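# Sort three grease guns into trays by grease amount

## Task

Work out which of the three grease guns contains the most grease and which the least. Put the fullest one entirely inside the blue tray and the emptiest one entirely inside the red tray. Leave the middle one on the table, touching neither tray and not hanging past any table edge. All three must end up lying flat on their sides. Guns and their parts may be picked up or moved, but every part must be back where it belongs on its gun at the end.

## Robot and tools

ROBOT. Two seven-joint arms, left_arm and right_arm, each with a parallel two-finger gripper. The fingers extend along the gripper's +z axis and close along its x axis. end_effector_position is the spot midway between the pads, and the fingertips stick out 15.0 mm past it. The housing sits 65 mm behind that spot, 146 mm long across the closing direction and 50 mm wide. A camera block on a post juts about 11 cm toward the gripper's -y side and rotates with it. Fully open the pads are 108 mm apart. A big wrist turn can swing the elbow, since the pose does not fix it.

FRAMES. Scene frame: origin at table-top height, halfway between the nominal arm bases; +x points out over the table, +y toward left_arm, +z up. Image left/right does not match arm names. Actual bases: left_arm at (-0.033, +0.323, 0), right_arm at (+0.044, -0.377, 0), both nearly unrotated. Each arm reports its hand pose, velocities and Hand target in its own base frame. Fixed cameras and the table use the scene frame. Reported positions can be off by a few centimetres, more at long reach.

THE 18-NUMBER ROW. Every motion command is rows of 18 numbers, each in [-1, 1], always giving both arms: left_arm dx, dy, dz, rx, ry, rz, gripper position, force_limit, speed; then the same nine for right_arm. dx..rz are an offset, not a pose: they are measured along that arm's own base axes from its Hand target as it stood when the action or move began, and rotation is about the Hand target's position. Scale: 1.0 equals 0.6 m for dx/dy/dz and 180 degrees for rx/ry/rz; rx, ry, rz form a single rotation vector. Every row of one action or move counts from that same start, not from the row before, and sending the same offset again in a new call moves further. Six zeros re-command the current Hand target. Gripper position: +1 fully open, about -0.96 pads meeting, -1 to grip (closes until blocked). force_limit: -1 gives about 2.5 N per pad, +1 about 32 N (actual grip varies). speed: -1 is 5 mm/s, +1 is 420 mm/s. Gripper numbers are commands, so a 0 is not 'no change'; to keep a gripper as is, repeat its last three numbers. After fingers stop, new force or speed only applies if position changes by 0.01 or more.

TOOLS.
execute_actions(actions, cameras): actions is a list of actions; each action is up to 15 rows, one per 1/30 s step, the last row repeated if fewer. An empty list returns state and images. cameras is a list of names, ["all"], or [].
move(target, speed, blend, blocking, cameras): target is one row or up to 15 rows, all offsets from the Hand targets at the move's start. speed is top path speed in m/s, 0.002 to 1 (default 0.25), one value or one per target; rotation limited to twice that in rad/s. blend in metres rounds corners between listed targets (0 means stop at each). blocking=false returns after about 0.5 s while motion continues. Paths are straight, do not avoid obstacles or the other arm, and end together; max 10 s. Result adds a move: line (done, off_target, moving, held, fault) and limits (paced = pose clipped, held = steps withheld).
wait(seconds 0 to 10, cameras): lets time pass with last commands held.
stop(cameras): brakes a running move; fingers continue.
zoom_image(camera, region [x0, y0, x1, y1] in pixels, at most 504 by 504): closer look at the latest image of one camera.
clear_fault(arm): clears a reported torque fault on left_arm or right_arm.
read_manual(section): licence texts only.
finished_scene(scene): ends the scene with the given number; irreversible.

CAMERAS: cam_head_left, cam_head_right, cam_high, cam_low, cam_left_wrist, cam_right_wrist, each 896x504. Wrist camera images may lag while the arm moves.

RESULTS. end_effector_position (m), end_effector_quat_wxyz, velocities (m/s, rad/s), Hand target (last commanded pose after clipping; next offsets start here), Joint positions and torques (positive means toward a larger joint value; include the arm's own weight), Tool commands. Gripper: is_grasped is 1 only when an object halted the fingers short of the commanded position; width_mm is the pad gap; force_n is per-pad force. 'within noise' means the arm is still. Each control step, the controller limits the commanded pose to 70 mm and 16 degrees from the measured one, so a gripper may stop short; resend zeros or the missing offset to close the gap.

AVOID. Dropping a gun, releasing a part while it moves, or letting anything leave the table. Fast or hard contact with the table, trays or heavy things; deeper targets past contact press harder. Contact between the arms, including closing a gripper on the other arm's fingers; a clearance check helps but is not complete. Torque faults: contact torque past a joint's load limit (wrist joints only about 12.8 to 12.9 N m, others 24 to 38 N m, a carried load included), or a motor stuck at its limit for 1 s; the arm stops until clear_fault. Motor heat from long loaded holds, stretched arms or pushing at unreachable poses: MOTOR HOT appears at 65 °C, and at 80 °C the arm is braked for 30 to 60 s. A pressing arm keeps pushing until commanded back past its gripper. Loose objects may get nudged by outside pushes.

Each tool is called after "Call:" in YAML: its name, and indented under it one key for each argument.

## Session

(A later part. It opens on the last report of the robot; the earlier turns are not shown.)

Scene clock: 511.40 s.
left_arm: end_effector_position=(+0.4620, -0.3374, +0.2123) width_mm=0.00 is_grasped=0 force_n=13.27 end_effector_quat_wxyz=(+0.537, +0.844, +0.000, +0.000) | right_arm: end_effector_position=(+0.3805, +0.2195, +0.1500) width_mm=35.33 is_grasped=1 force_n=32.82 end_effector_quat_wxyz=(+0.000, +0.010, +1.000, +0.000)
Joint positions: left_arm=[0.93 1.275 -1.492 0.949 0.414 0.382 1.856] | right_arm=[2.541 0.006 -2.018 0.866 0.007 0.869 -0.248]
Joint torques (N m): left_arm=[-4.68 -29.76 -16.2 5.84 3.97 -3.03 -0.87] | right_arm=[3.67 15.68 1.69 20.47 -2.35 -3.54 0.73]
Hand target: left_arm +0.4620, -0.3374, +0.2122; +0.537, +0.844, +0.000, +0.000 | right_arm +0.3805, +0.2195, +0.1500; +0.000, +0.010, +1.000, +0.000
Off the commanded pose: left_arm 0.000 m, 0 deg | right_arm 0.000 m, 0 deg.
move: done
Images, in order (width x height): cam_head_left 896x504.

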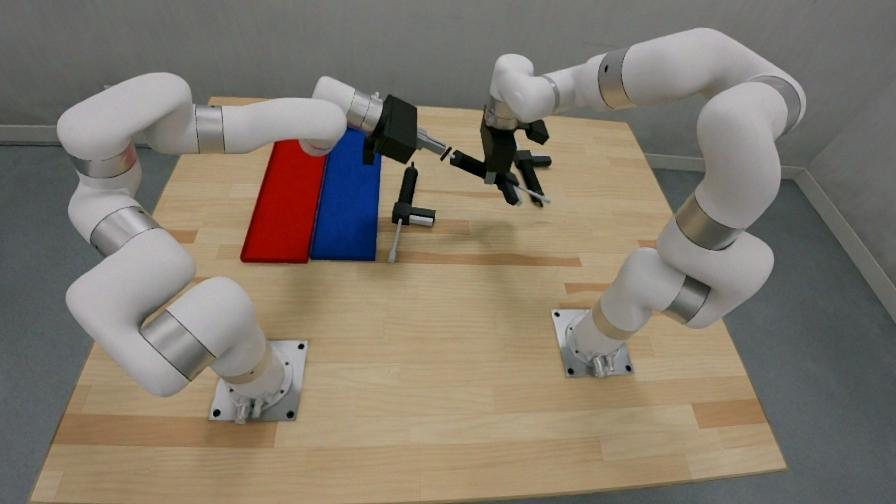

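Call:
move:
  target: [0,-0.0166,-0.0077,0,0,0,-1,-0.6,-0.7,0,0,0,0,0,0,-0.98,1.0,-0.6]
  speed: 0.05
  cameras: ["cam_head_left"]

Call:
zoom_image:
  camera: "cam_head_left"
  region: [415, 120, 505, 173]

Call:
move:
  target: [0,-0.003,-0.0014,0,0,0,-1,-0.6,-0.7,0,0,0,0,0,0,-0.98,1.0,-0.6]
  speed: 0.03
  cameras: ["cam_head_left"]

Call:
zoom_image:
  camera: "cam_head_left"
  region: [415, 120, 505, 173]

Scene clock: 526.97 s.
left_arm: end_effector_position=(+0.4620, -0.3474, +0.2076) width_mm=0.00 is_grasped=0 force_n=13.24 end_effector_quat_wxyz=(+0.537, +0.844, +0.000, +0.000) | right_arm: end_effector_position=(+0.3805, +0.2195, +0.1500) width_mm=35.33 is_grasped=1 force_n=32.82 end_effector_quat_wxyz=(+0.000, +0.010, +1.000, +0.000)
Joint positions: left_arm=[0.896 1.274 -1.475 0.959 0.417 0.359 1.853] | right_arm=[2.541 0.006 -2.018 0.866 0.007 0.869 -0.248]
Joint torques (N m): left_arm=[-7.28 -30.33 -16.03 5.44 3.94 -3.05 -0.6] | right_arm=[3.1 15.66 1.77 20.34 -2.45 -3.5 0.73]
Hand target: left_arm +0.4620, -0.3474, +0.2076; +0.537, +0.844, +0.000, +0.000 | right_arm +0.3805, +0.2195, +0.1500; +0.000, +0.010, +1.000, +0.000
Off the commanded pose: left_arm 0.000 m, 0 deg | right_arm 0.000 m, 0 deg.
move: done
Images, in order (width x height): cam_head_left 896x504.

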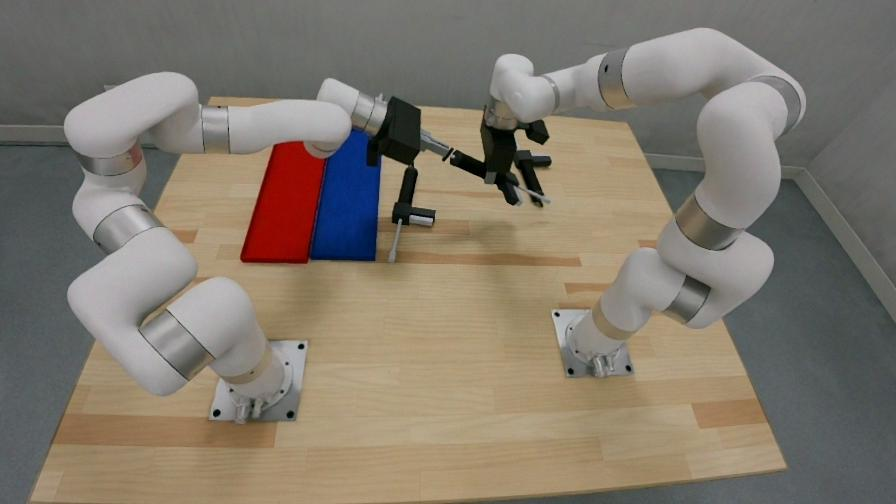

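Scaled by 5.600 from the camera's 896x504 image, which has a finer 1280x720 frame.

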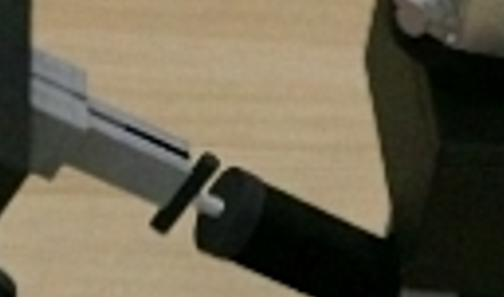

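Scene clock: 527.67 s.
left_arm: end_effector_position=(+0.4620, -0.3491, +0.2068) width_mm=0.00 is_grasped=0 force_n=13.08 end_effector_quat_wxyz=(+0.537, +0.844, +0.000, +0.000) | right_arm: end_effector_position=(+0.3805, +0.2195, +0.1500) width_mm=35.33 is_grasped=1 force_n=32.78 end_effector_quat_wxyz=(+0.000, +0.010, +1.000, +0.000)
Joint positions: left_arm=[0.89 1.273 -1.472 0.961 0.418 0.355 1.852] | right_arm=[2.541 0.006 -2.018 0.866 0.007 0.869 -0.248]
Joint torques (N m): left_arm=[-9.11 -29.74 -15.91 4.69 3.64 -2.71 -1.18] | right_arm=[3.58 15.02 1.69 20.24 -2.75 -3.53 0.77]
Hand target: left_arm +0.4620, -0.3492, +0.2068; +0.537, +0.844, +0.000, +0.000 | right_arm +0.3805, +0.2195, +0.1500; +0.000, +0.010, +1.000, +0.000
Off the commanded pose: left_arm 0.000 m, 0 deg | right_arm 0.000 m, 0 deg.
move: done
Images, in order (width x height): cam_head_left 896x504.

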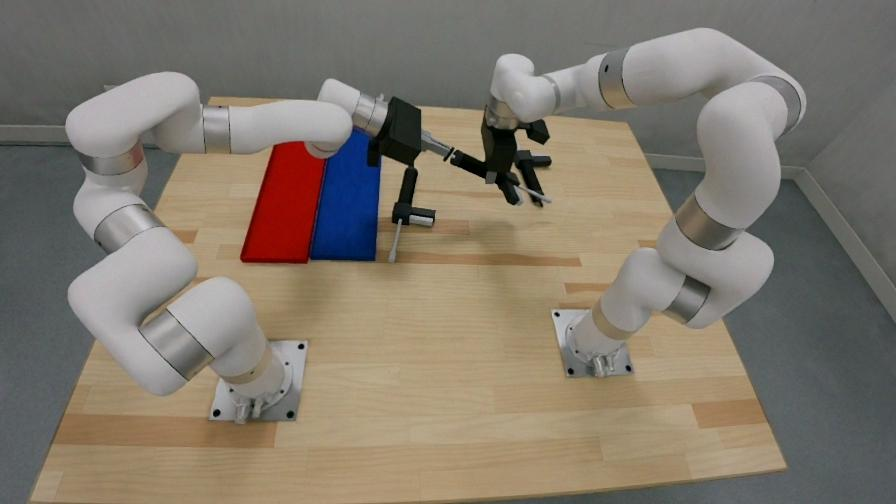

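Scaled by 5.600 from the camera's 896x504 image, which has a finer 1280x720 frame.

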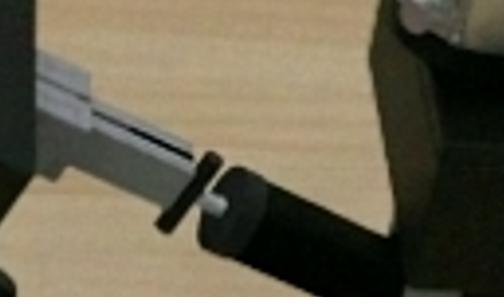

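Call:
move:
  target:
    - [0,0.0906,0.042,0,0,0,-1,-0.6,-0.7,0,0,0,0,0,0,-0.98,1.0,-0.6]
    - [0.0133,0.182,0.0887,0.29253,0.25972,0.4082,-1,-0.6,-0.7,0.0098,0.0688,-0.0333,0,0,0.4578,-0.98,1.0,-0.6]
    - [0.0133,0.182,0.0887,0.29253,0.25972,0.4082,-1,-0.6,-0.7,0.0098,0.0688,-0.2017,0,0,0.4578,-0.98,1.0,-0.6]
  speed: [0.25,0.5,0.15]
  blend: [0.02,0.02,0]
  cameras: ["cam_head_left","cam_head_right","cam_right_wrist"]

Scene clock: 641.23 s.
left_arm: end_effector_position=(+0.4699, -0.2400, +0.2600) width_mm=0.00 is_grasped=0 force_n=13.22 end_effector_quat_wxyz=(+0.000, +0.747, +0.664, +0.000) | right_arm: end_effector_position=(+0.3863, +0.2608, +0.0290) width_mm=35.33 is_grasped=1 force_n=31.10 end_effector_quat_wxyz=(+0.000, -0.651, +0.759, +0.000)
Joint positions: left_arm=[0.518 0.366 -1.16 1.424 0.349 1.289 0.185] | right_arm=[2.809 -0.548 -2.216 0.924 -0.701 0.701 -1.116]
Joint torques (N m): left_arm=[-6.23 -11.08 -4.87 16.51 2.56 0.22 -1.25] | right_arm=[4.46 7.11 1.78 16.12 -4.03 -3.94 1.59]
Hand target: left_arm +0.4699, -0.2400, +0.2600; +0.000, +0.747, +0.664, +0.000 | right_arm +0.3863, +0.2608, +0.0290; +0.000, -0.651, +0.759, +0.000
Off the commanded pose: left_arm 0.000 m, 0 deg | right_arm 0.000 m, 0 deg.
move: done
camera_calibration:
cam_right_wrist: T_world_to_cam=[[-0.143287, -0.989657, 0.00686069, 0.305533], [-0.919746, 0.135718, 0.368303, 0.336994], [-0.365425, 0.0464629, -0.92968, 0.272892], [0, 0, 0, 1]] pos_world=[0.45345, 0.243958, 0.12749]
Images, in order (width x height): cam_head_left 896x504, cam_head_right 896x504, cam_right_wrist 896x504.

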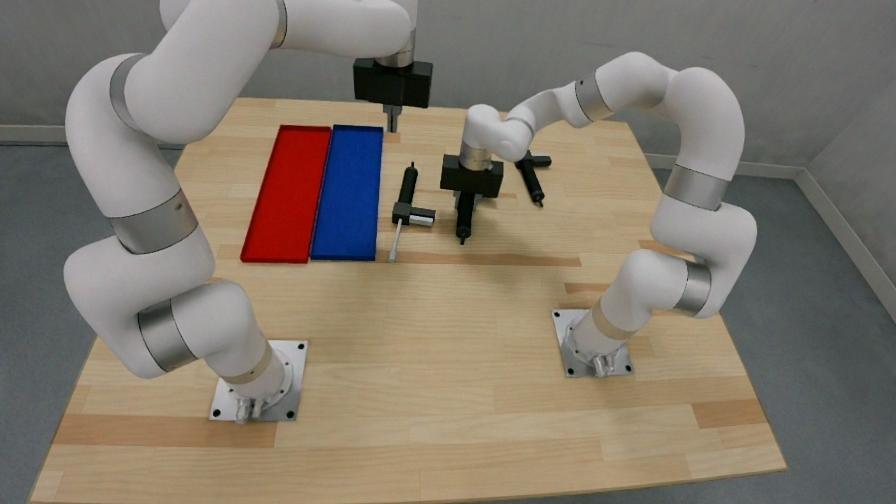

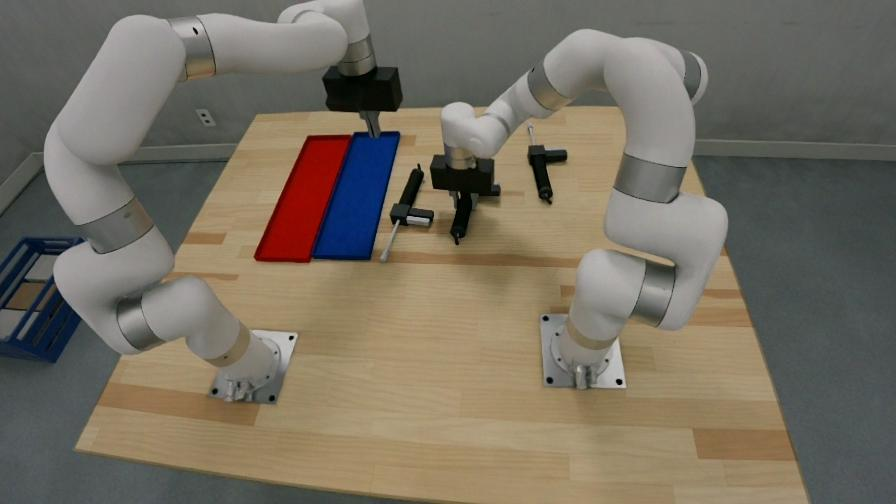

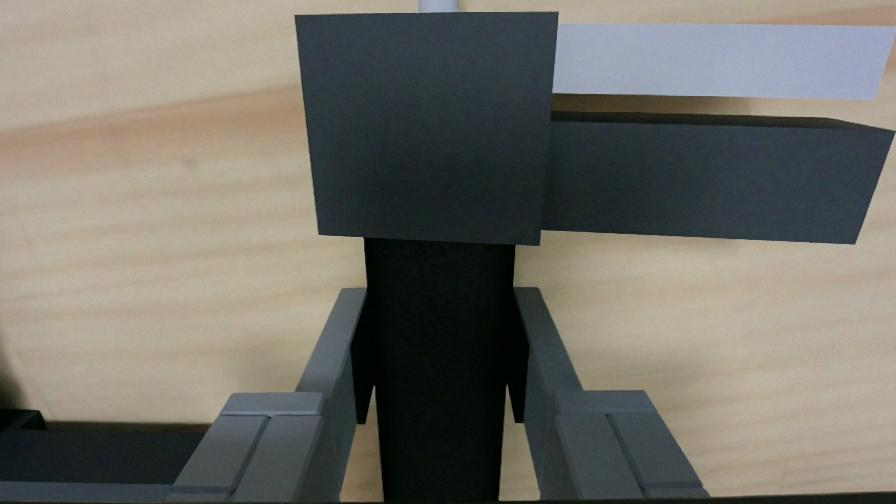

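Call:
move:
  target:
    - [0,0,0,0,0,0,0.129,-0.8,-0.3,0,0,0,0,0,0,0.129,-0.8,-0.3]
    - [0,0,0,0,0,0,0.129,-0.8,-0.3,0,0,0.2517,0,0,0,0.129,-0.8,-0.3]
    - [0,-0.3167,-0.1833,0,0,0,0.129,-0.8,-0.3,0.2308,-0.3505,0.235,0,0,0.0839,0.129,-0.8,-0.3]
    - [0,-0.3167,-0.3833,0,0,0,0.129,-0.8,-0.3,0.2308,-0.3505,0.235,0,0,0.0839,0.129,-0.8,-0.3]
  speed: [0.25,0.3,0.45,0.25]
  blend: [0,0.02,0.02,0]
  cameras: ["cam_head_left","cam_left_wrist","cam_right_wrist"]

Scene clock: 673.27 s.
left_arm: end_effector_position=(+0.4694, -0.2525, +0.2528) width_mm=60.15 is_grasped=0 force_n=0.00 end_effector_quat_wxyz=(+0.001, +0.748, +0.664, +0.000) | right_arm: end_effector_position=(+0.4407, +0.1782, +0.1761) width_mm=60.15 is_grasped=0 force_n=0.00 end_effector_quat_wxyz=(+0.000, +0.690, -0.724, +0.000)
Joint positions: left_arm=[0.474 0.395 -1.147 1.431 0.375 1.28 0.15] | right_arm=[2.358 -0.2 -1.925 1.043 -0.225 0.985 -1.755]
Joint torques (N m): left_arm=[4.44 -30.02 -6.64 9.39 -0.15 0.51 1.06] | right_arm=[-2.8 3.19 0.92 19.09 -2.33 -3.48 -1.5]
Hand target: left_arm +0.4694, -0.2524, +0.2527; +0.001, +0.748, +0.664, +0.000 (not the last commanded pose) | right_arm +0.4407, +0.1782, +0.1761; +0.000, +0.690, -0.724, +0.000 (not the last commanded pose)
Off the commanded pose: left_arm 0.285 m, 0 deg | right_arm 0.153 m, 9 deg.
move: held (left_arm; a check stopped the path), off_target (right_arm; braked when a check withheld steps of left_arm); path passed 2 of 4 targets; limits=held
pose unreachable (left arm): on one or more control steps of this call, first in action 0 (counted from 0), this arm could not follow its commanded pose, so it was not sent that pose on those steps. It may still have moved: this result reports where it is.
cause: moving toward the commanded pose would bring a part of the arm too close to another arm (this arm's gripper and the right arm's gripper, 34 mm apart when this arm was first held).
camera_calibration:
cam_left_wrist: T_world_to_cam=[[0.122252, 0.992212, -0.023859, 0.198676], [0.915622, -0.103473, 0.388498, -0.527373], [0.383003, -0.0693405, -0.921141, 0.153415], [0, 0, 0, 1]] pos_world=[0.399827, -0.24106, 0.35094]
cam_right_wrist: T_world_to_cam=[[-0.0401093, -0.999172, 0.00685212, 0.186759], [-0.928835, 0.0398118, 0.36835, 0.365088], [-0.368317, 0.00840974, -0.929662, 0.441397], [0, 0, 0, 1]] pos_world=[0.509172, 0.168357, 0.27459]
Images, in order (width x height): cam_head_left 896x504, cam_left_wrist 896x504, cam_right_wrist 896x504.

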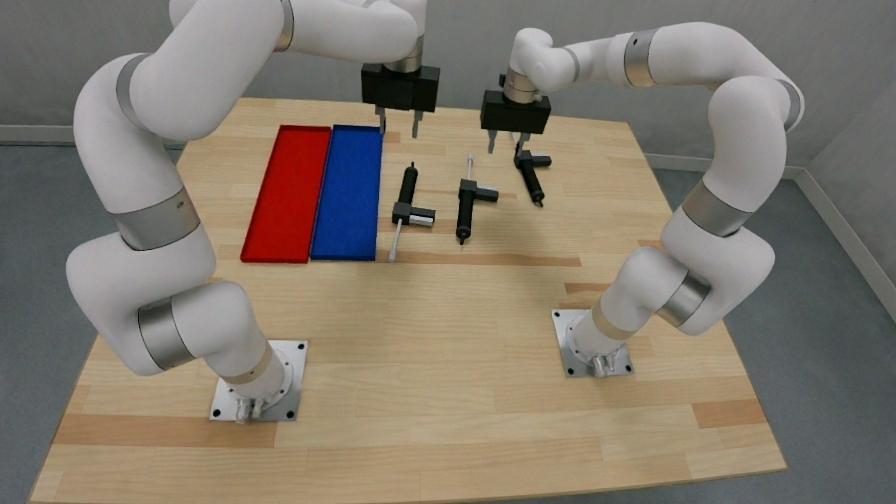

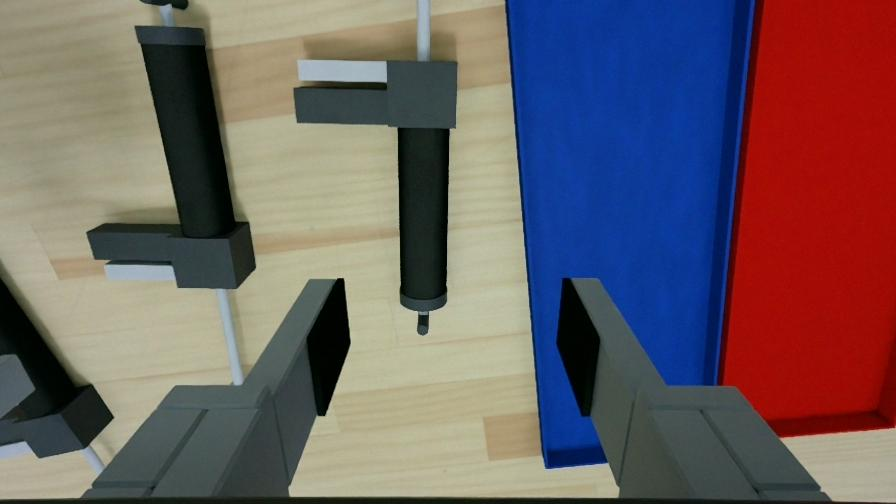

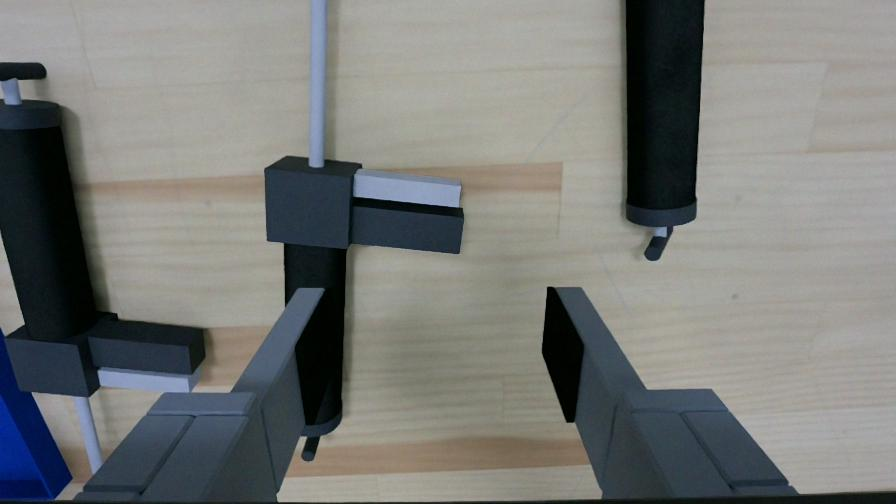

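Call:
move:
  target:
    - [0,0,0,0,0,0,0.129,-0.8,-0.3,0.1402,-0.2128,-0.0102,0,0,0.0506,0.129,-0.8,-0.3]
    - [-0.0012,-0.2952,-0.1712,0,0,0,0.129,-0.8,-0.3,0.1402,-0.2128,-0.0102,0,0,0.0506,0.129,-0.8,-0.3]
    - [-0.0012,-0.2952,-0.3712,0,0,0,0.129,-0.8,-0.3,0.1402,-0.2128,-0.0102,0,0,0.0506,0.129,-0.8,-0.3]
    - [-0.0012,-0.2952,-0.3712,0,0,0,-1,0.7,-0.6,0.1402,-0.2128,-0.0102,0,0,0.0506,0.129,-0.8,-0.3]
    - [-0.0012,-0.2952,-0.1712,0,0,0,-1,0.7,-0.6,0.1402,-0.2128,-0.0102,0,0,0.0506,0.129,-0.8,-0.3]
  speed: [0.4,0.45,0.25,0.2,0.25]
  blend: [0.03,0.02,0,0,0]
  cameras: ["cam_right_wrist"]

Call:
move:
  target:
    - [0.0097,0.8067,0,0,0,0.0444,-1,0.7,-0.6,0,0,0,0,0,0,0.129,-0.8,-0.3]
    - [0.0097,0.8067,-0.198,0,0,0.0444,-1,0.7,-0.6,0,0,0,0,0,0,0.129,-0.8,-0.3]
  speed: [0.45,0.15]
  blend: [0.02,0]
  cameras: ["cam_head_left","cam_left_wrist","cam_low"]

Scene clock: 747.07 s.
left_arm: end_effector_position=(+0.4686, -0.4295, +0.1499) width_mm=35.24 is_grasped=1 force_n=26.38 end_effector_quat_wxyz=(+0.001, +0.748, +0.664, +0.000) | right_arm: end_effector_position=(+0.5248, +0.0505, +0.1700) width_mm=60.15 is_grasped=0 force_n=0.00 end_effector_quat_wxyz=(+0.000, +0.745, -0.667, +0.000)
Joint positions: left_arm=[-0.14 0.856 -0.943 1.807 0.69 1.287 -0.197] | right_arm=[2.321 -0.436 -2.1 1.258 -0.429 1.068 -2.072]
Joint torques (N m): left_arm=[-4.95 -54.82 -18.43 15.64 -1.82 0.1 0.86] | right_arm=[5.69 9.86 3.38 18.42 -1.64 -0.71 0.14]
Hand target: left_arm +0.4686, -0.4296, +0.1500; +0.001, +0.748, +0.664, +0.000 | right_arm +0.5249, +0.0505, +0.1700; +0.000, +0.745, -0.667, +0.000
Off the commanded pose: left_arm 0.000 m, 0 deg | right_arm 0.000 m, 0 deg.
move: done
camera_calibration:
cam_right_wrist: T_world_to_cam=[[0.118435, -0.992939, 0.00677169, -0.0209104], [-0.923428, -0.107632, 0.368369, 0.455296], [-0.365039, -0.0498811, -0.929655, 0.468953], [0, 0, 0, 1]] pos_world=[0.594095, 0.0516336, 0.26839]
Images, in order (width x height): cam_right_wrist 896x504.

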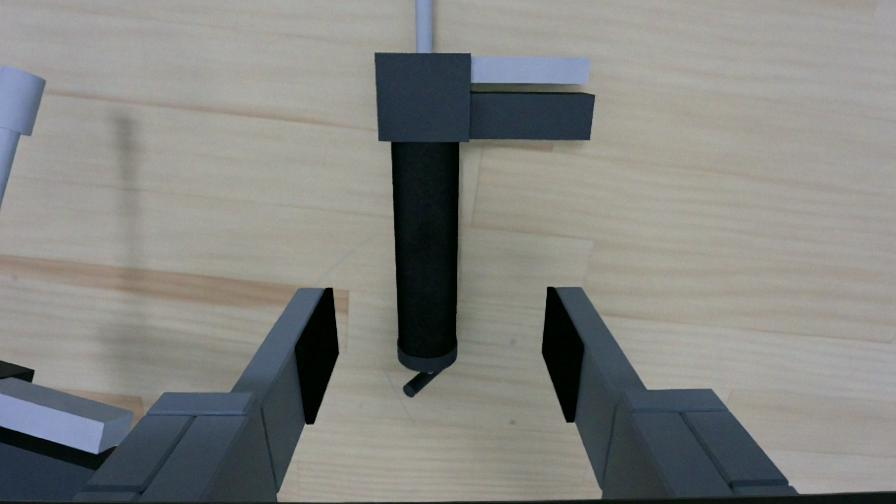

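Scene clock: 749.50 s.
left_arm: end_effector_position=(+0.4745, +0.0545, +0.0313) width_mm=35.18 is_grasped=1 force_n=27.59 end_effector_quat_wxyz=(+0.001, +0.700, +0.715, +0.000) | right_arm: end_effector_position=(+0.5248, +0.0505, +0.1700) width_mm=60.15 is_grasped=0 force_n=0.00 end_effector_quat_wxyz=(+0.000, +0.745, -0.667, +0.000)
Joint positions: left_arm=[0.95 0.525 -0.84 0.96 0.625 0.689 0.439] | right_arm=[2.321 -0.436 -2.1 1.258 -0.429 1.068 -2.072]
Joint torques (N m): left_arm=[-5.22 -8.82 -1.93 11.19 3.49 -3.06 -1.2] | right_arm=[5.01 10.4 4.17 18.41 -0.71 -1.36 0.4]
Hand target: left_arm +0.4745, +0.0545, +0.0312; +0.001, +0.700, +0.715, +0.000 | right_arm +0.5249, +0.0505, +0.1700; +0.000, +0.745, -0.667, +0.000
Off the commanded pose: left_arm 0.000 m, 0 deg | right_arm 0.000 m, 0 deg.
move: done
camera_calibration:
cam_left_wrist: T_world_to_cam=[[-0.0168799, 0.999576, -0.0237228, -0.0462211], [0.92107, 0.024777, 0.388607, -0.423846], [0.38903, -0.0152907, -0.921098, -0.0371002], [0, 0, 0, 1]] pos_world=[0.404045, 0.0561358, 0.12944]
Images, in order (width x height): cam_head_left 896x504, cam_low 896x504, cam_left_wrist 896x504.

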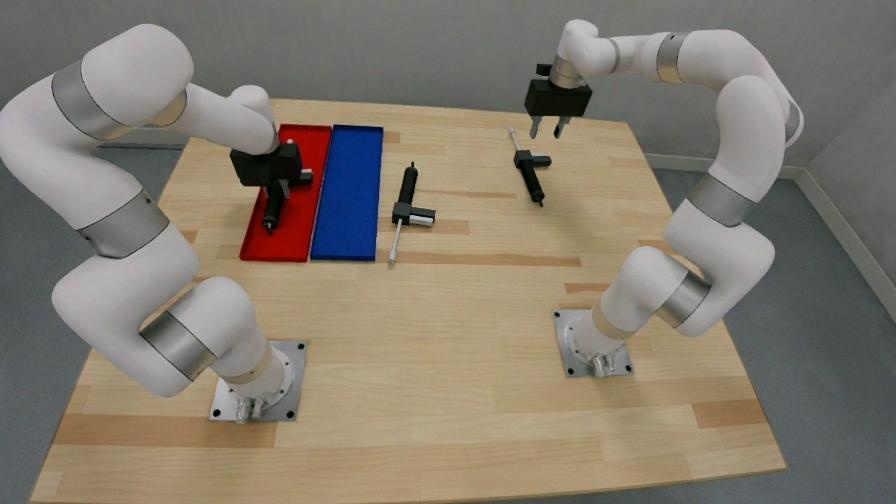

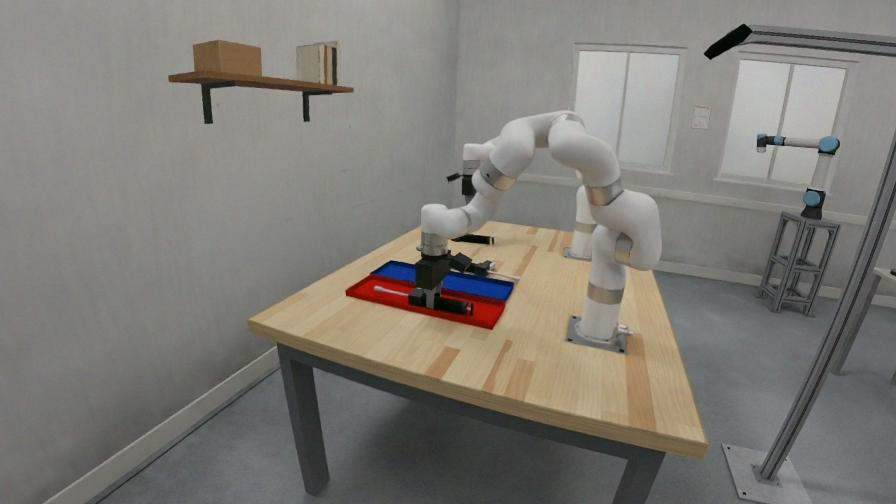

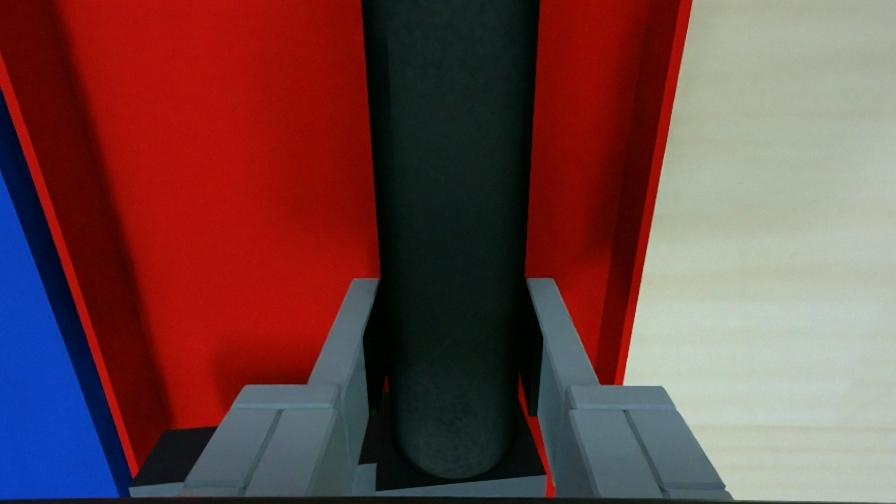

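Call:
move:
  target:
    - [0,0,0,0,0,0,-0.2,-0.8,-0.3,0,0,0,0,0,0,0.129,-0.8,-0.3]
    - [0,0,0.115,0,0,0,-0.2,-0.8,-0.3,0.0057,0.0125,-0.2383,0,0,0.0008,0.129,-0.8,-0.3]
    - [0,-0.05,0.2,0,0,0,-0.2,-0.8,-0.3,0.0057,0.0125,-0.2383,0,0,0.0008,-1,1.0,-0.6]
    - [-0.0175,-0.5408,0.3063,-0.12968,-0.13247,-0.49404,-0.2,-0.8,-0.3,0.0057,0.0125,-0.0333,0,0,0.0008,-1,1.0,-0.6]
    - [-0.0175,-0.5408,0.3063,-0.12968,-0.13247,-0.49404,0.129,-0.8,-0.3,-0.2407,0.2817,-0.0333,0,0,-0.5416,-1,1.0,-0.6]
  speed: [0.25,0.25,0.3,0.45,0.45]
  blend: [0,0,0,0.02,0]
  cameras: ["cam_head_left","cam_right_wrist"]

Call:
zoom_image:
  camera: "cam_head_left"
  region: [400, 110, 560, 203]

Scene clock: 851.27 s.
left_arm: end_effector_position=(+0.4640, -0.2700, +0.2150) width_mm=60.15 is_grasped=0 force_n=0.00 end_effector_quat_wxyz=(+0.260, +0.966, +0.000, -0.001) | right_arm: end_effector_position=(+0.3804, +0.2195, +0.1500) width_mm=35.11 is_grasped=1 force_n=46.37 end_effector_quat_wxyz=(+0.000, +0.010, +1.000, +0.000)
Joint positions: left_arm=[0.934 0.541 -1.447 1.075 0.09 0.764 1.872] | right_arm=[2.547 0.006 -2.024 0.866 0.007 0.868 -0.247]
Joint torques (N m): left_arm=[-6.38 -5.69 -7.9 15.24 -0.72 -0.13 0.36] | right_arm=[3.52 2.57 1.49 20.88 -2.54 -0.37 1.55]
Hand target: left_arm +0.4640, -0.2700, +0.2150; +0.260, +0.966, +0.000, -0.001 | right_arm +0.3804, +0.2195, +0.1500; +0.000, +0.010, +1.000, +0.000
Off the commanded pose: left_arm 0.000 m, 0 deg | right_arm 0.000 m, 0 deg.
move: done
camera_calibration:
cam_right_wrist: T_world_to_cam=[[-0.999905, 0.0119492, 0.00681839, 0.368965], [0.0136206, 0.929592, 0.368339, -0.236749], [-0.00193697, 0.368397, -0.929666, 0.176194], [0, 0, 0, 1]] pos_world=[0.372496, 0.150761, 0.24849]
Images, in order (width x height): cam_head_left 896x504, cam_right_wrist 896x504.

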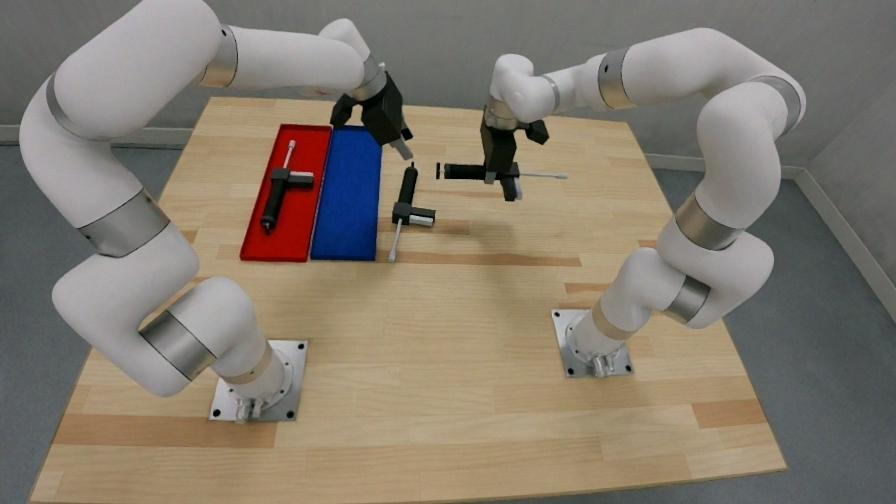

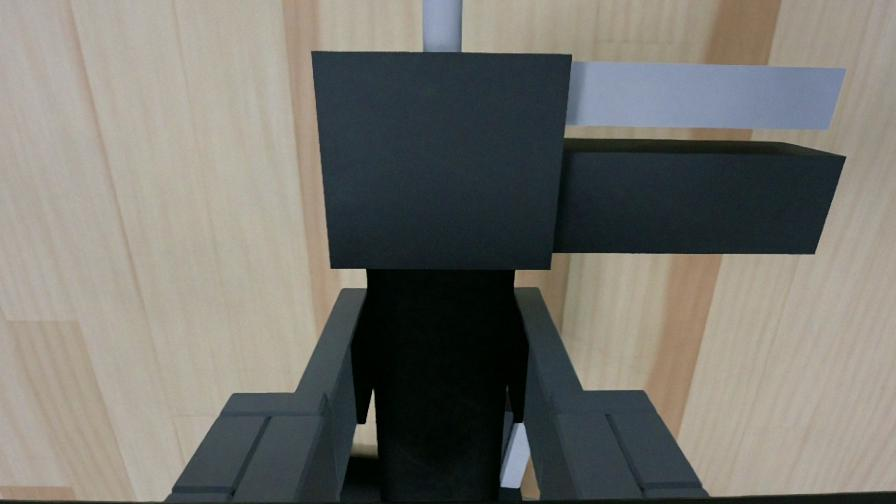

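Scaled by 3.150 from the camera's 896x504 image, which has a finer 1280x720 frame.

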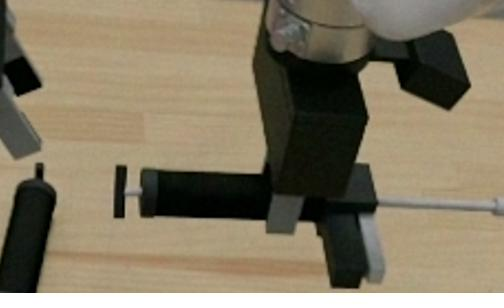

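Call:
move:
  target:
    - [0,-0.0767,-0.035,0,0,0,0.129,-0.8,-0.3,0,0,0,0,0,0,-1,1.0,-0.6]
    - [0,-0.1267,-0.1217,0,0,0,0.129,-0.8,-0.3,0,0,0,0,0,0,-1,1.0,-0.6]
    - [0,-0.1267,-0.1217,0,0,0,-1,-0.8,-0.7,0,0,0,0,0,0,-1,1.0,-0.6]
  speed: [0.3,0.2,0.2]
  blend: [0.01,0,0]
  cameras: ["cam_head_left"]

Call:
zoom_image:
  camera: "cam_head_left"
  region: [400, 130, 490, 183]

Call:
move:
  target: [0,0.1917,0,0,0,0,-1,-0.8,-0.7,0,0,0,0,0,0,-1,1.0,-0.6]
  speed: 0.08
  cameras: ["cam_head_left"]

Call:
zoom_image:
  camera: "cam_head_left"
  region: [380, 120, 500, 190]

Scene clock: 880.50 s.
left_arm: end_effector_position=(+0.4639, -0.3461, +0.1420) width_mm=8.35 is_grasped=1 force_n=23.29 end_effector_quat_wxyz=(+0.260, +0.966, +0.000, -0.001) | right_arm: end_effector_position=(+0.3805, +0.2195, +0.1500) width_mm=35.11 is_grasped=1 force_n=47.62 end_effector_quat_wxyz=(+0.000, +0.010, +1.000, +0.000)
Joint positions: left_arm=[0.517 0.657 -1.14 1.115 0.227 0.559 1.727] | right_arm=[2.547 0.006 -2.024 0.866 0.007 0.868 -0.247]
Joint torques (N m): left_arm=[2.64 -15.36 -9.16 13 0.97 -1.2 -1.01] | right_arm=[3.61 2.79 1.42 17.01 -2.33 -0.22 -0.21]
Hand target: left_arm +0.4640, -0.3460, +0.1420; +0.260, +0.966, +0.000, -0.001 | right_arm +0.3804, +0.2195, +0.1500; +0.000, +0.010, +1.000, +0.000
Off the commanded pose: left_arm 0.000 m, 0 deg | right_arm 0.000 m, 0 deg.
move: done
Images, in order (width x height): cam_head_left 896x504.

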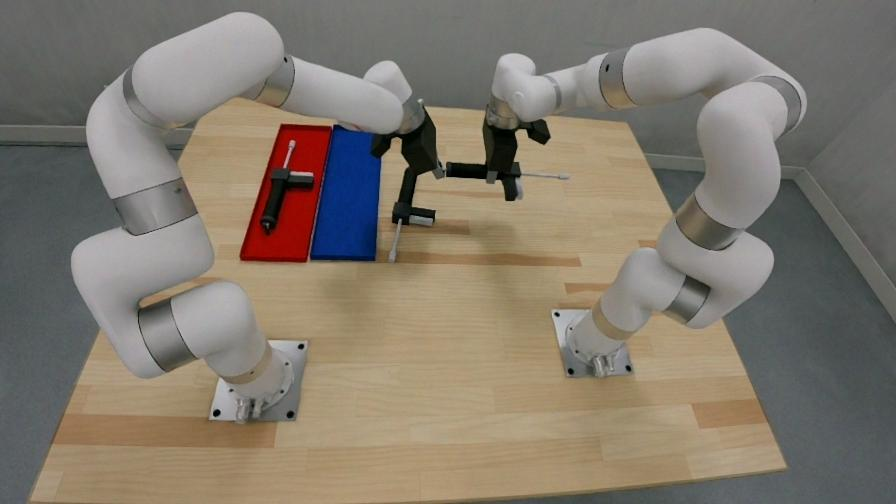

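Scaled by 5.600 from the camera's 896x504 image, which has a finer 1280x720 frame.

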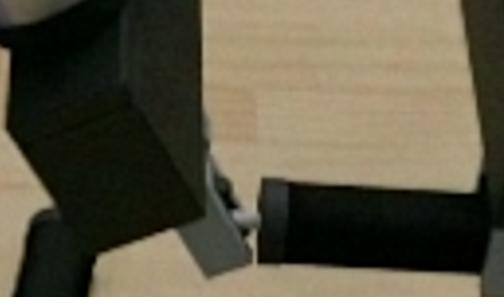

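Scene clock: 882.33 s.
left_arm: end_effector_position=(+0.4640, -0.2310, +0.1420) width_mm=0.00 is_grasped=0 force_n=17.19 end_effector_quat_wxyz=(+0.260, +0.966, +0.000, -0.001) | right_arm: end_effector_position=(+0.3804, +0.2195, +0.1499) width_mm=35.15 is_grasped=1 force_n=43.40 end_effector_quat_wxyz=(+0.000, +0.010, +1.000, +0.000)
Joint positions: left_arm=[0.937 0.626 -1.321 0.958 0.172 0.625 1.945] | right_arm=[2.547 0.006 -2.024 0.866 0.007 0.868 -0.247]
Joint torques (N m): left_arm=[4.48 -19.63 -16.5 7.27 -1.2 0.26 0.89] | right_arm=[-0.26 11.54 0.29 20.87 -2.12 -3.43 0.88]
Hand target: left_arm +0.4640, -0.2310, +0.1420; +0.260, +0.966, +0.000, -0.001 | right_arm +0.3804, +0.2195, +0.1500; +0.000, +0.010, +1.000, +0.000
Off the commanded pose: left_arm 0.000 m, 0 deg | right_arm 0.000 m, 0 deg.
move: done
Images, in order (width x height): cam_head_left 896x504.

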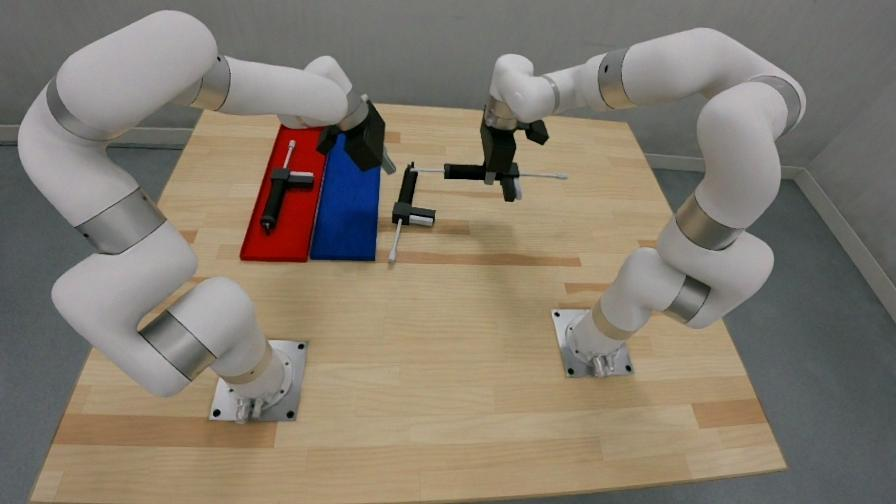

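Scaled by 4.200 from the camera's 896x504 image, which has a finer 1280x720 frame.

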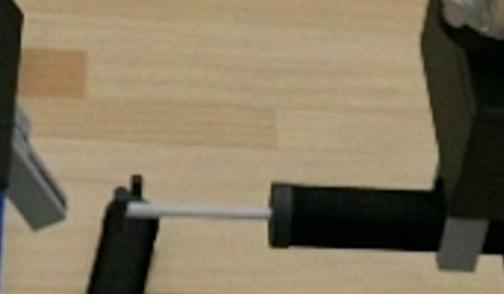

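Call:
move:
  target: [0,-0.16,0,0,0,0,-1,-0.8,-0.7,0,0,0,0,0,0,-1,1.0,-0.6]
  speed: 0.09
  cameras: ["cam_head_left"]

Call:
zoom_image:
  camera: "cam_head_left"
  region: [400, 130, 490, 183]

Call:
move:
  target: [0,-0.0067,0,0,0,0,-1,-0.8,-0.7,0,0,0,0,0,0,-1,1.0,-0.6]
  speed: 0.03
  cameras: ["cam_head_left"]

Call:
zoom_image:
  camera: "cam_head_left"
  region: [400, 130, 490, 183]

Scene clock: 907.37 s.
left_arm: end_effector_position=(+0.4640, -0.3270, +0.1420) width_mm=0.00 is_grasped=0 force_n=17.35 end_effector_quat_wxyz=(+0.260, +0.966, +0.000, -0.001) | right_arm: end_effector_position=(+0.3804, +0.2195, +0.1500) width_mm=35.15 is_grasped=1 force_n=43.51 end_effector_quat_wxyz=(+0.000, +0.010, +1.000, +0.000)
Joint positions: left_arm=[0.587 0.646 -1.171 1.081 0.212 0.564 1.765] | right_arm=[2.547 0.006 -2.024 0.866 0.007 0.868 -0.247]
Joint torques (N m): left_arm=[-7.76 -11.59 -9.83 13.97 2.75 -3.4 -1.07] | right_arm=[3.32 13.86 1.86 20.84 -1.7 -3.52 0.67]
Hand target: left_arm +0.4640, -0.3270, +0.1420; +0.260, +0.966, +0.000, -0.001 | right_arm +0.3804, +0.2195, +0.1500; +0.000, +0.010, +1.000, +0.000
Off the commanded pose: left_arm 0.000 m, 0 deg | right_arm 0.000 m, 0 deg.
move: done
Images, in order (width x height): cam_head_left 896x504.

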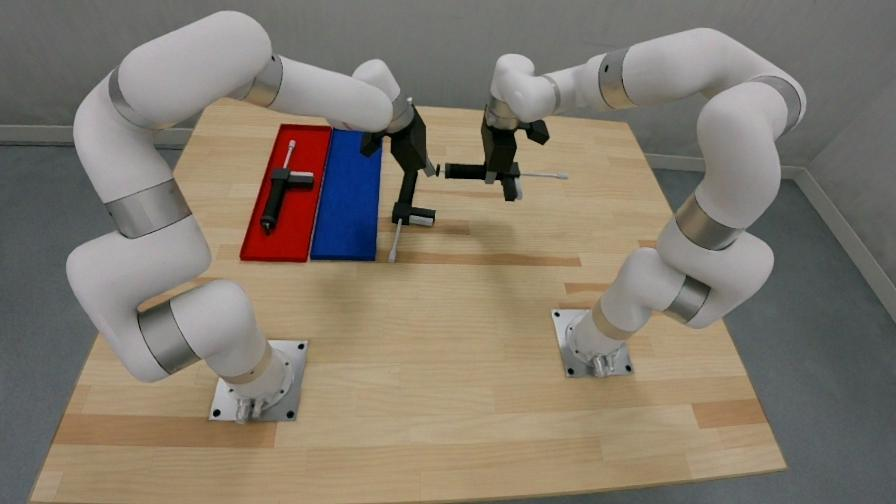

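Scaled by 5.600 from the camera's 896x504 image, which has a finer 1280x720 frame.

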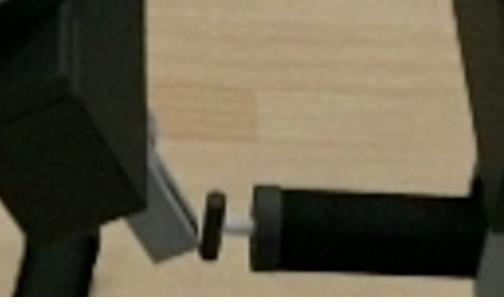

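Scene clock: 908.07 s.
left_arm: end_effector_position=(+0.4640, -0.3310, +0.1420) width_mm=0.00 is_grasped=0 force_n=17.26 end_effector_quat_wxyz=(+0.260, +0.966, +0.000, -0.001) | right_arm: end_effector_position=(+0.3804, +0.2195, +0.1500) width_mm=35.15 is_grasped=1 force_n=43.31 end_effector_quat_wxyz=(+0.000, +0.010, +1.000, +0.000)
Joint positions: left_arm=[0.572 0.648 -1.164 1.088 0.215 0.563 1.757] | right_arm=[2.547 0.006 -2.024 0.866 0.007 0.868 -0.247]
Joint torques (N m): left_arm=[-9.86 -12.02 -11.05 13.75 2.49 -3.75 -1.33] | right_arm=[3.03 12.75 1.74 20.47 -1.69 -3.71 0.83]
Hand target: left_arm +0.4640, -0.3310, +0.1420; +0.260, +0.966, +0.000, -0.001 | right_arm +0.3804, +0.2195, +0.1500; +0.000, +0.010, +1.000, +0.000
Off the commanded pose: left_arm 0.000 m, 0 deg | right_arm 0.000 m, 0 deg.
move: done
Images, in order (width x height): cam_head_left 896x504.

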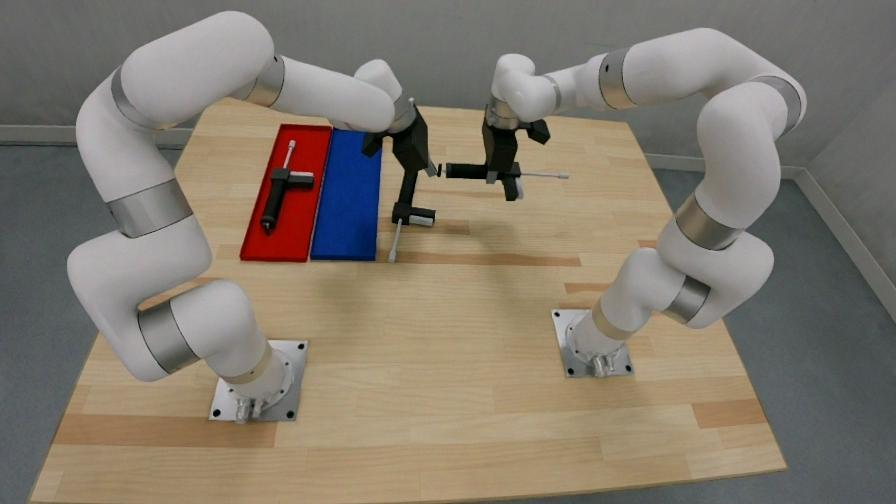

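Scaled by 5.600 from the camera's 896x504 image, which has a finer 1280x720 frame.

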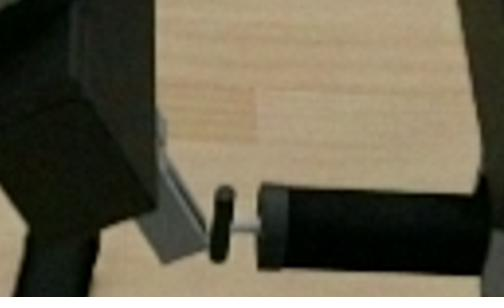

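Call:
move:
  target:
    - [0,0.0683,0.0467,0,0,0,-1,-0.8,-0.7,0,0,0,0,0,0,-1,1.0,-0.6]
    - [0.01,0.2517,0.18,0.13711,0.12078,0.4507,-1,-0.8,-0.7,0.01,0.0688,-0.0833,0,0,0.4578,-1,1.0,-0.6]
    - [0.01,0.2517,0.18,0.13711,0.12078,0.4507,-1,-0.8,-0.7,0.01,0.0688,-0.2033,0,0,0.4578,-1,1.0,-0.6]
    - [0.01,0.2517,0.18,0.13711,0.12078,0.4507,0.129,-0.8,-0.3,0.01,0.0688,-0.2033,0,0,0.4578,0.129,-0.8,-0.3]
    - [0.01,0.2517,0.18,0.13711,0.12078,0.4507,0.129,-0.8,-0.3,0.01,0.0688,-0.05,0,0,0.4578,0.129,-0.8,-0.3]
    - [0.01,0.2517,0.18,0.13711,0.12078,0.4507,0.129,-0.8,-0.3,0.116,-0.3658,0.0833,0,0,0.4578,0.129,-0.8,-0.3]
  speed: [0.3,0.5,0.15,0.2,0.3,0.45]
  blend: [0.02,0.015,0,0,0.02,0]
  cameras: []

Call:
move:
  target:
    - [-0.0022,-0.4158,-0.1667,0,0,0,0.129,-0.8,-0.3,0,0,0,0,0,0,0.129,-0.8,-0.3]
    - [-0.0022,-0.4158,-0.3667,0,0,0,0.129,-0.8,-0.3,0,0,0,0,0,0,0.129,-0.8,-0.3]
    - [-0.0022,-0.4158,-0.3667,0,0,0,-1,0.7,-0.6,0,0,0,0,0,0,0.129,-0.8,-0.3]
    - [-0.0022,-0.4158,-0.1667,0,0,0,-1,0.7,-0.6,0,0,0,0,0,0,0.129,-0.8,-0.3]
    - [0.0225,0.1417,-0.1667,0,0,0.0444,-1,0.7,-0.6,0,0,0,0,0,0,0.129,-0.8,-0.3]
  speed: [0.45,0.25,0.2,0.25,0.4]
  blend: [0.02,0,0,0.02,0]
  cameras: ["cam_head_left","cam_left_wrist"]

Scene clock: 1008.17 s.
left_arm: end_effector_position=(+0.4700, -0.1800, +0.2500) width_mm=60.15 is_grasped=0 force_n=0.00 end_effector_quat_wxyz=(+0.000, +0.748, +0.664, +0.000) | right_arm: end_effector_position=(+0.4500, +0.0001, +0.2000) width_mm=60.14 is_grasped=0 force_n=0.00 end_effector_quat_wxyz=(+0.000, -0.651, +0.759, +0.000)
Joint positions: left_arm=[0.689 0.215 -1.143 1.291 0.21 1.209 0.384] | right_arm=[2.039 0.078 -2.058 0.983 0.081 1.021 -2.266]
Joint torques (N m): left_arm=[-6.56 -7.45 -2.55 16.9 1.8 -0.12 -1.1] | right_arm=[-2.81 14.42 -3.12 10.71 3.74 -3.43 -1.42]
Hand target: left_arm +0.4700, -0.1800, +0.2500; +0.000, +0.748, +0.664, +0.000 | right_arm +0.4500, +0.0000, +0.2000; +0.000, -0.651, +0.759, +0.000
Off the commanded pose: left_arm 0.000 m, 0 deg | right_arm 0.000 m, 0 deg.
move: done; limits=paced
No camera images: "cameras" was empty.

Scene clock: 1012.17 s.
left_arm: end_effector_position=(+0.4835, -0.0951, +0.1500) width_mm=35.24 is_grasped=1 force_n=27.85 end_effector_quat_wxyz=(+0.000, +0.700, +0.714, +0.000) | right_arm: end_effector_position=(+0.4500, +0.0000, +0.2000) width_mm=60.14 is_grasped=0 force_n=0.00 end_effector_quat_wxyz=(+0.000, -0.651, +0.759, +0.000)
Joint positions: left_arm=[0.82 0.329 -1.084 1.083 0.357 0.956 0.312] | right_arm=[2.039 0.078 -2.058 0.983 0.081 1.021 -2.266]
Joint torques (N m): left_arm=[4.89 -30.66 -9.73 10.39 -2.31 -3.61 0.95] | right_arm=[-2.97 14.56 -2.9 10.66 3.53 -3.41 -1.52]
Hand target: left_arm +0.4835, -0.0950, +0.1500; +0.000, +0.700, +0.714, +0.000 | right_arm +0.4500, +0.0000, +0.2000; +0.000, -0.651, +0.759, +0.000
Off the commanded pose: left_arm 0.000 m, 0 deg | right_arm 0.000 m, 0 deg.
move: done
camera_calibration:
cam_left_wrist: T_world_to_cam=[[-0.015744, 0.999637, -0.0218777, 0.105458], [0.92193, 0.0229828, 0.386675, -0.474819], [0.387037, -0.0140819, -0.921957, 0.0676179], [0, 0, 0, 1]] pos_world=[0.413239, -0.0935549, 0.248249]
Images, in order (width x height): cam_head_left 896x504, cam_left_wrist 896x504.

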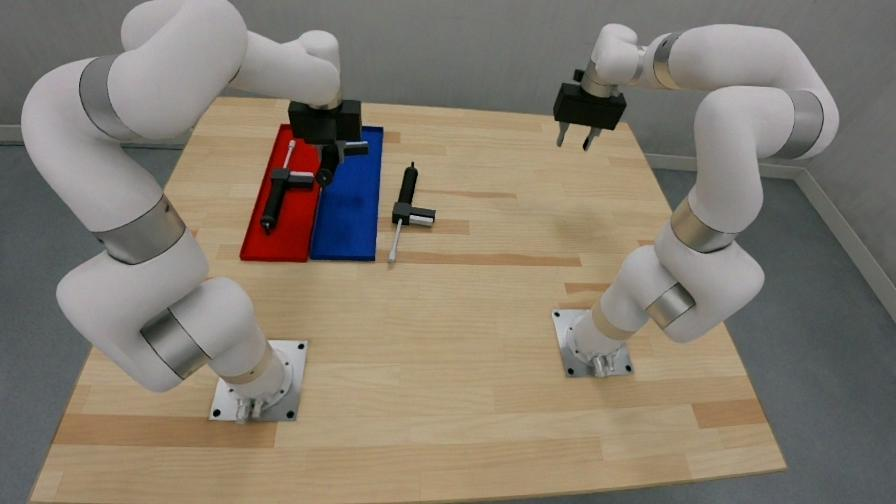

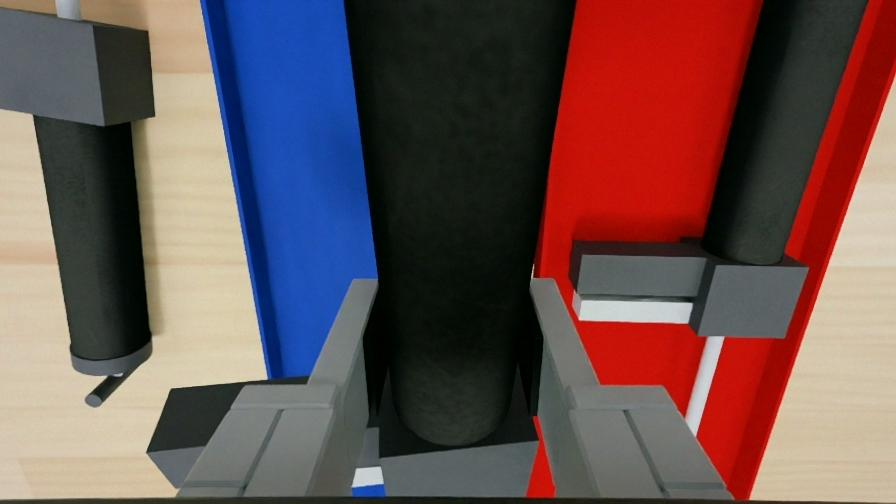

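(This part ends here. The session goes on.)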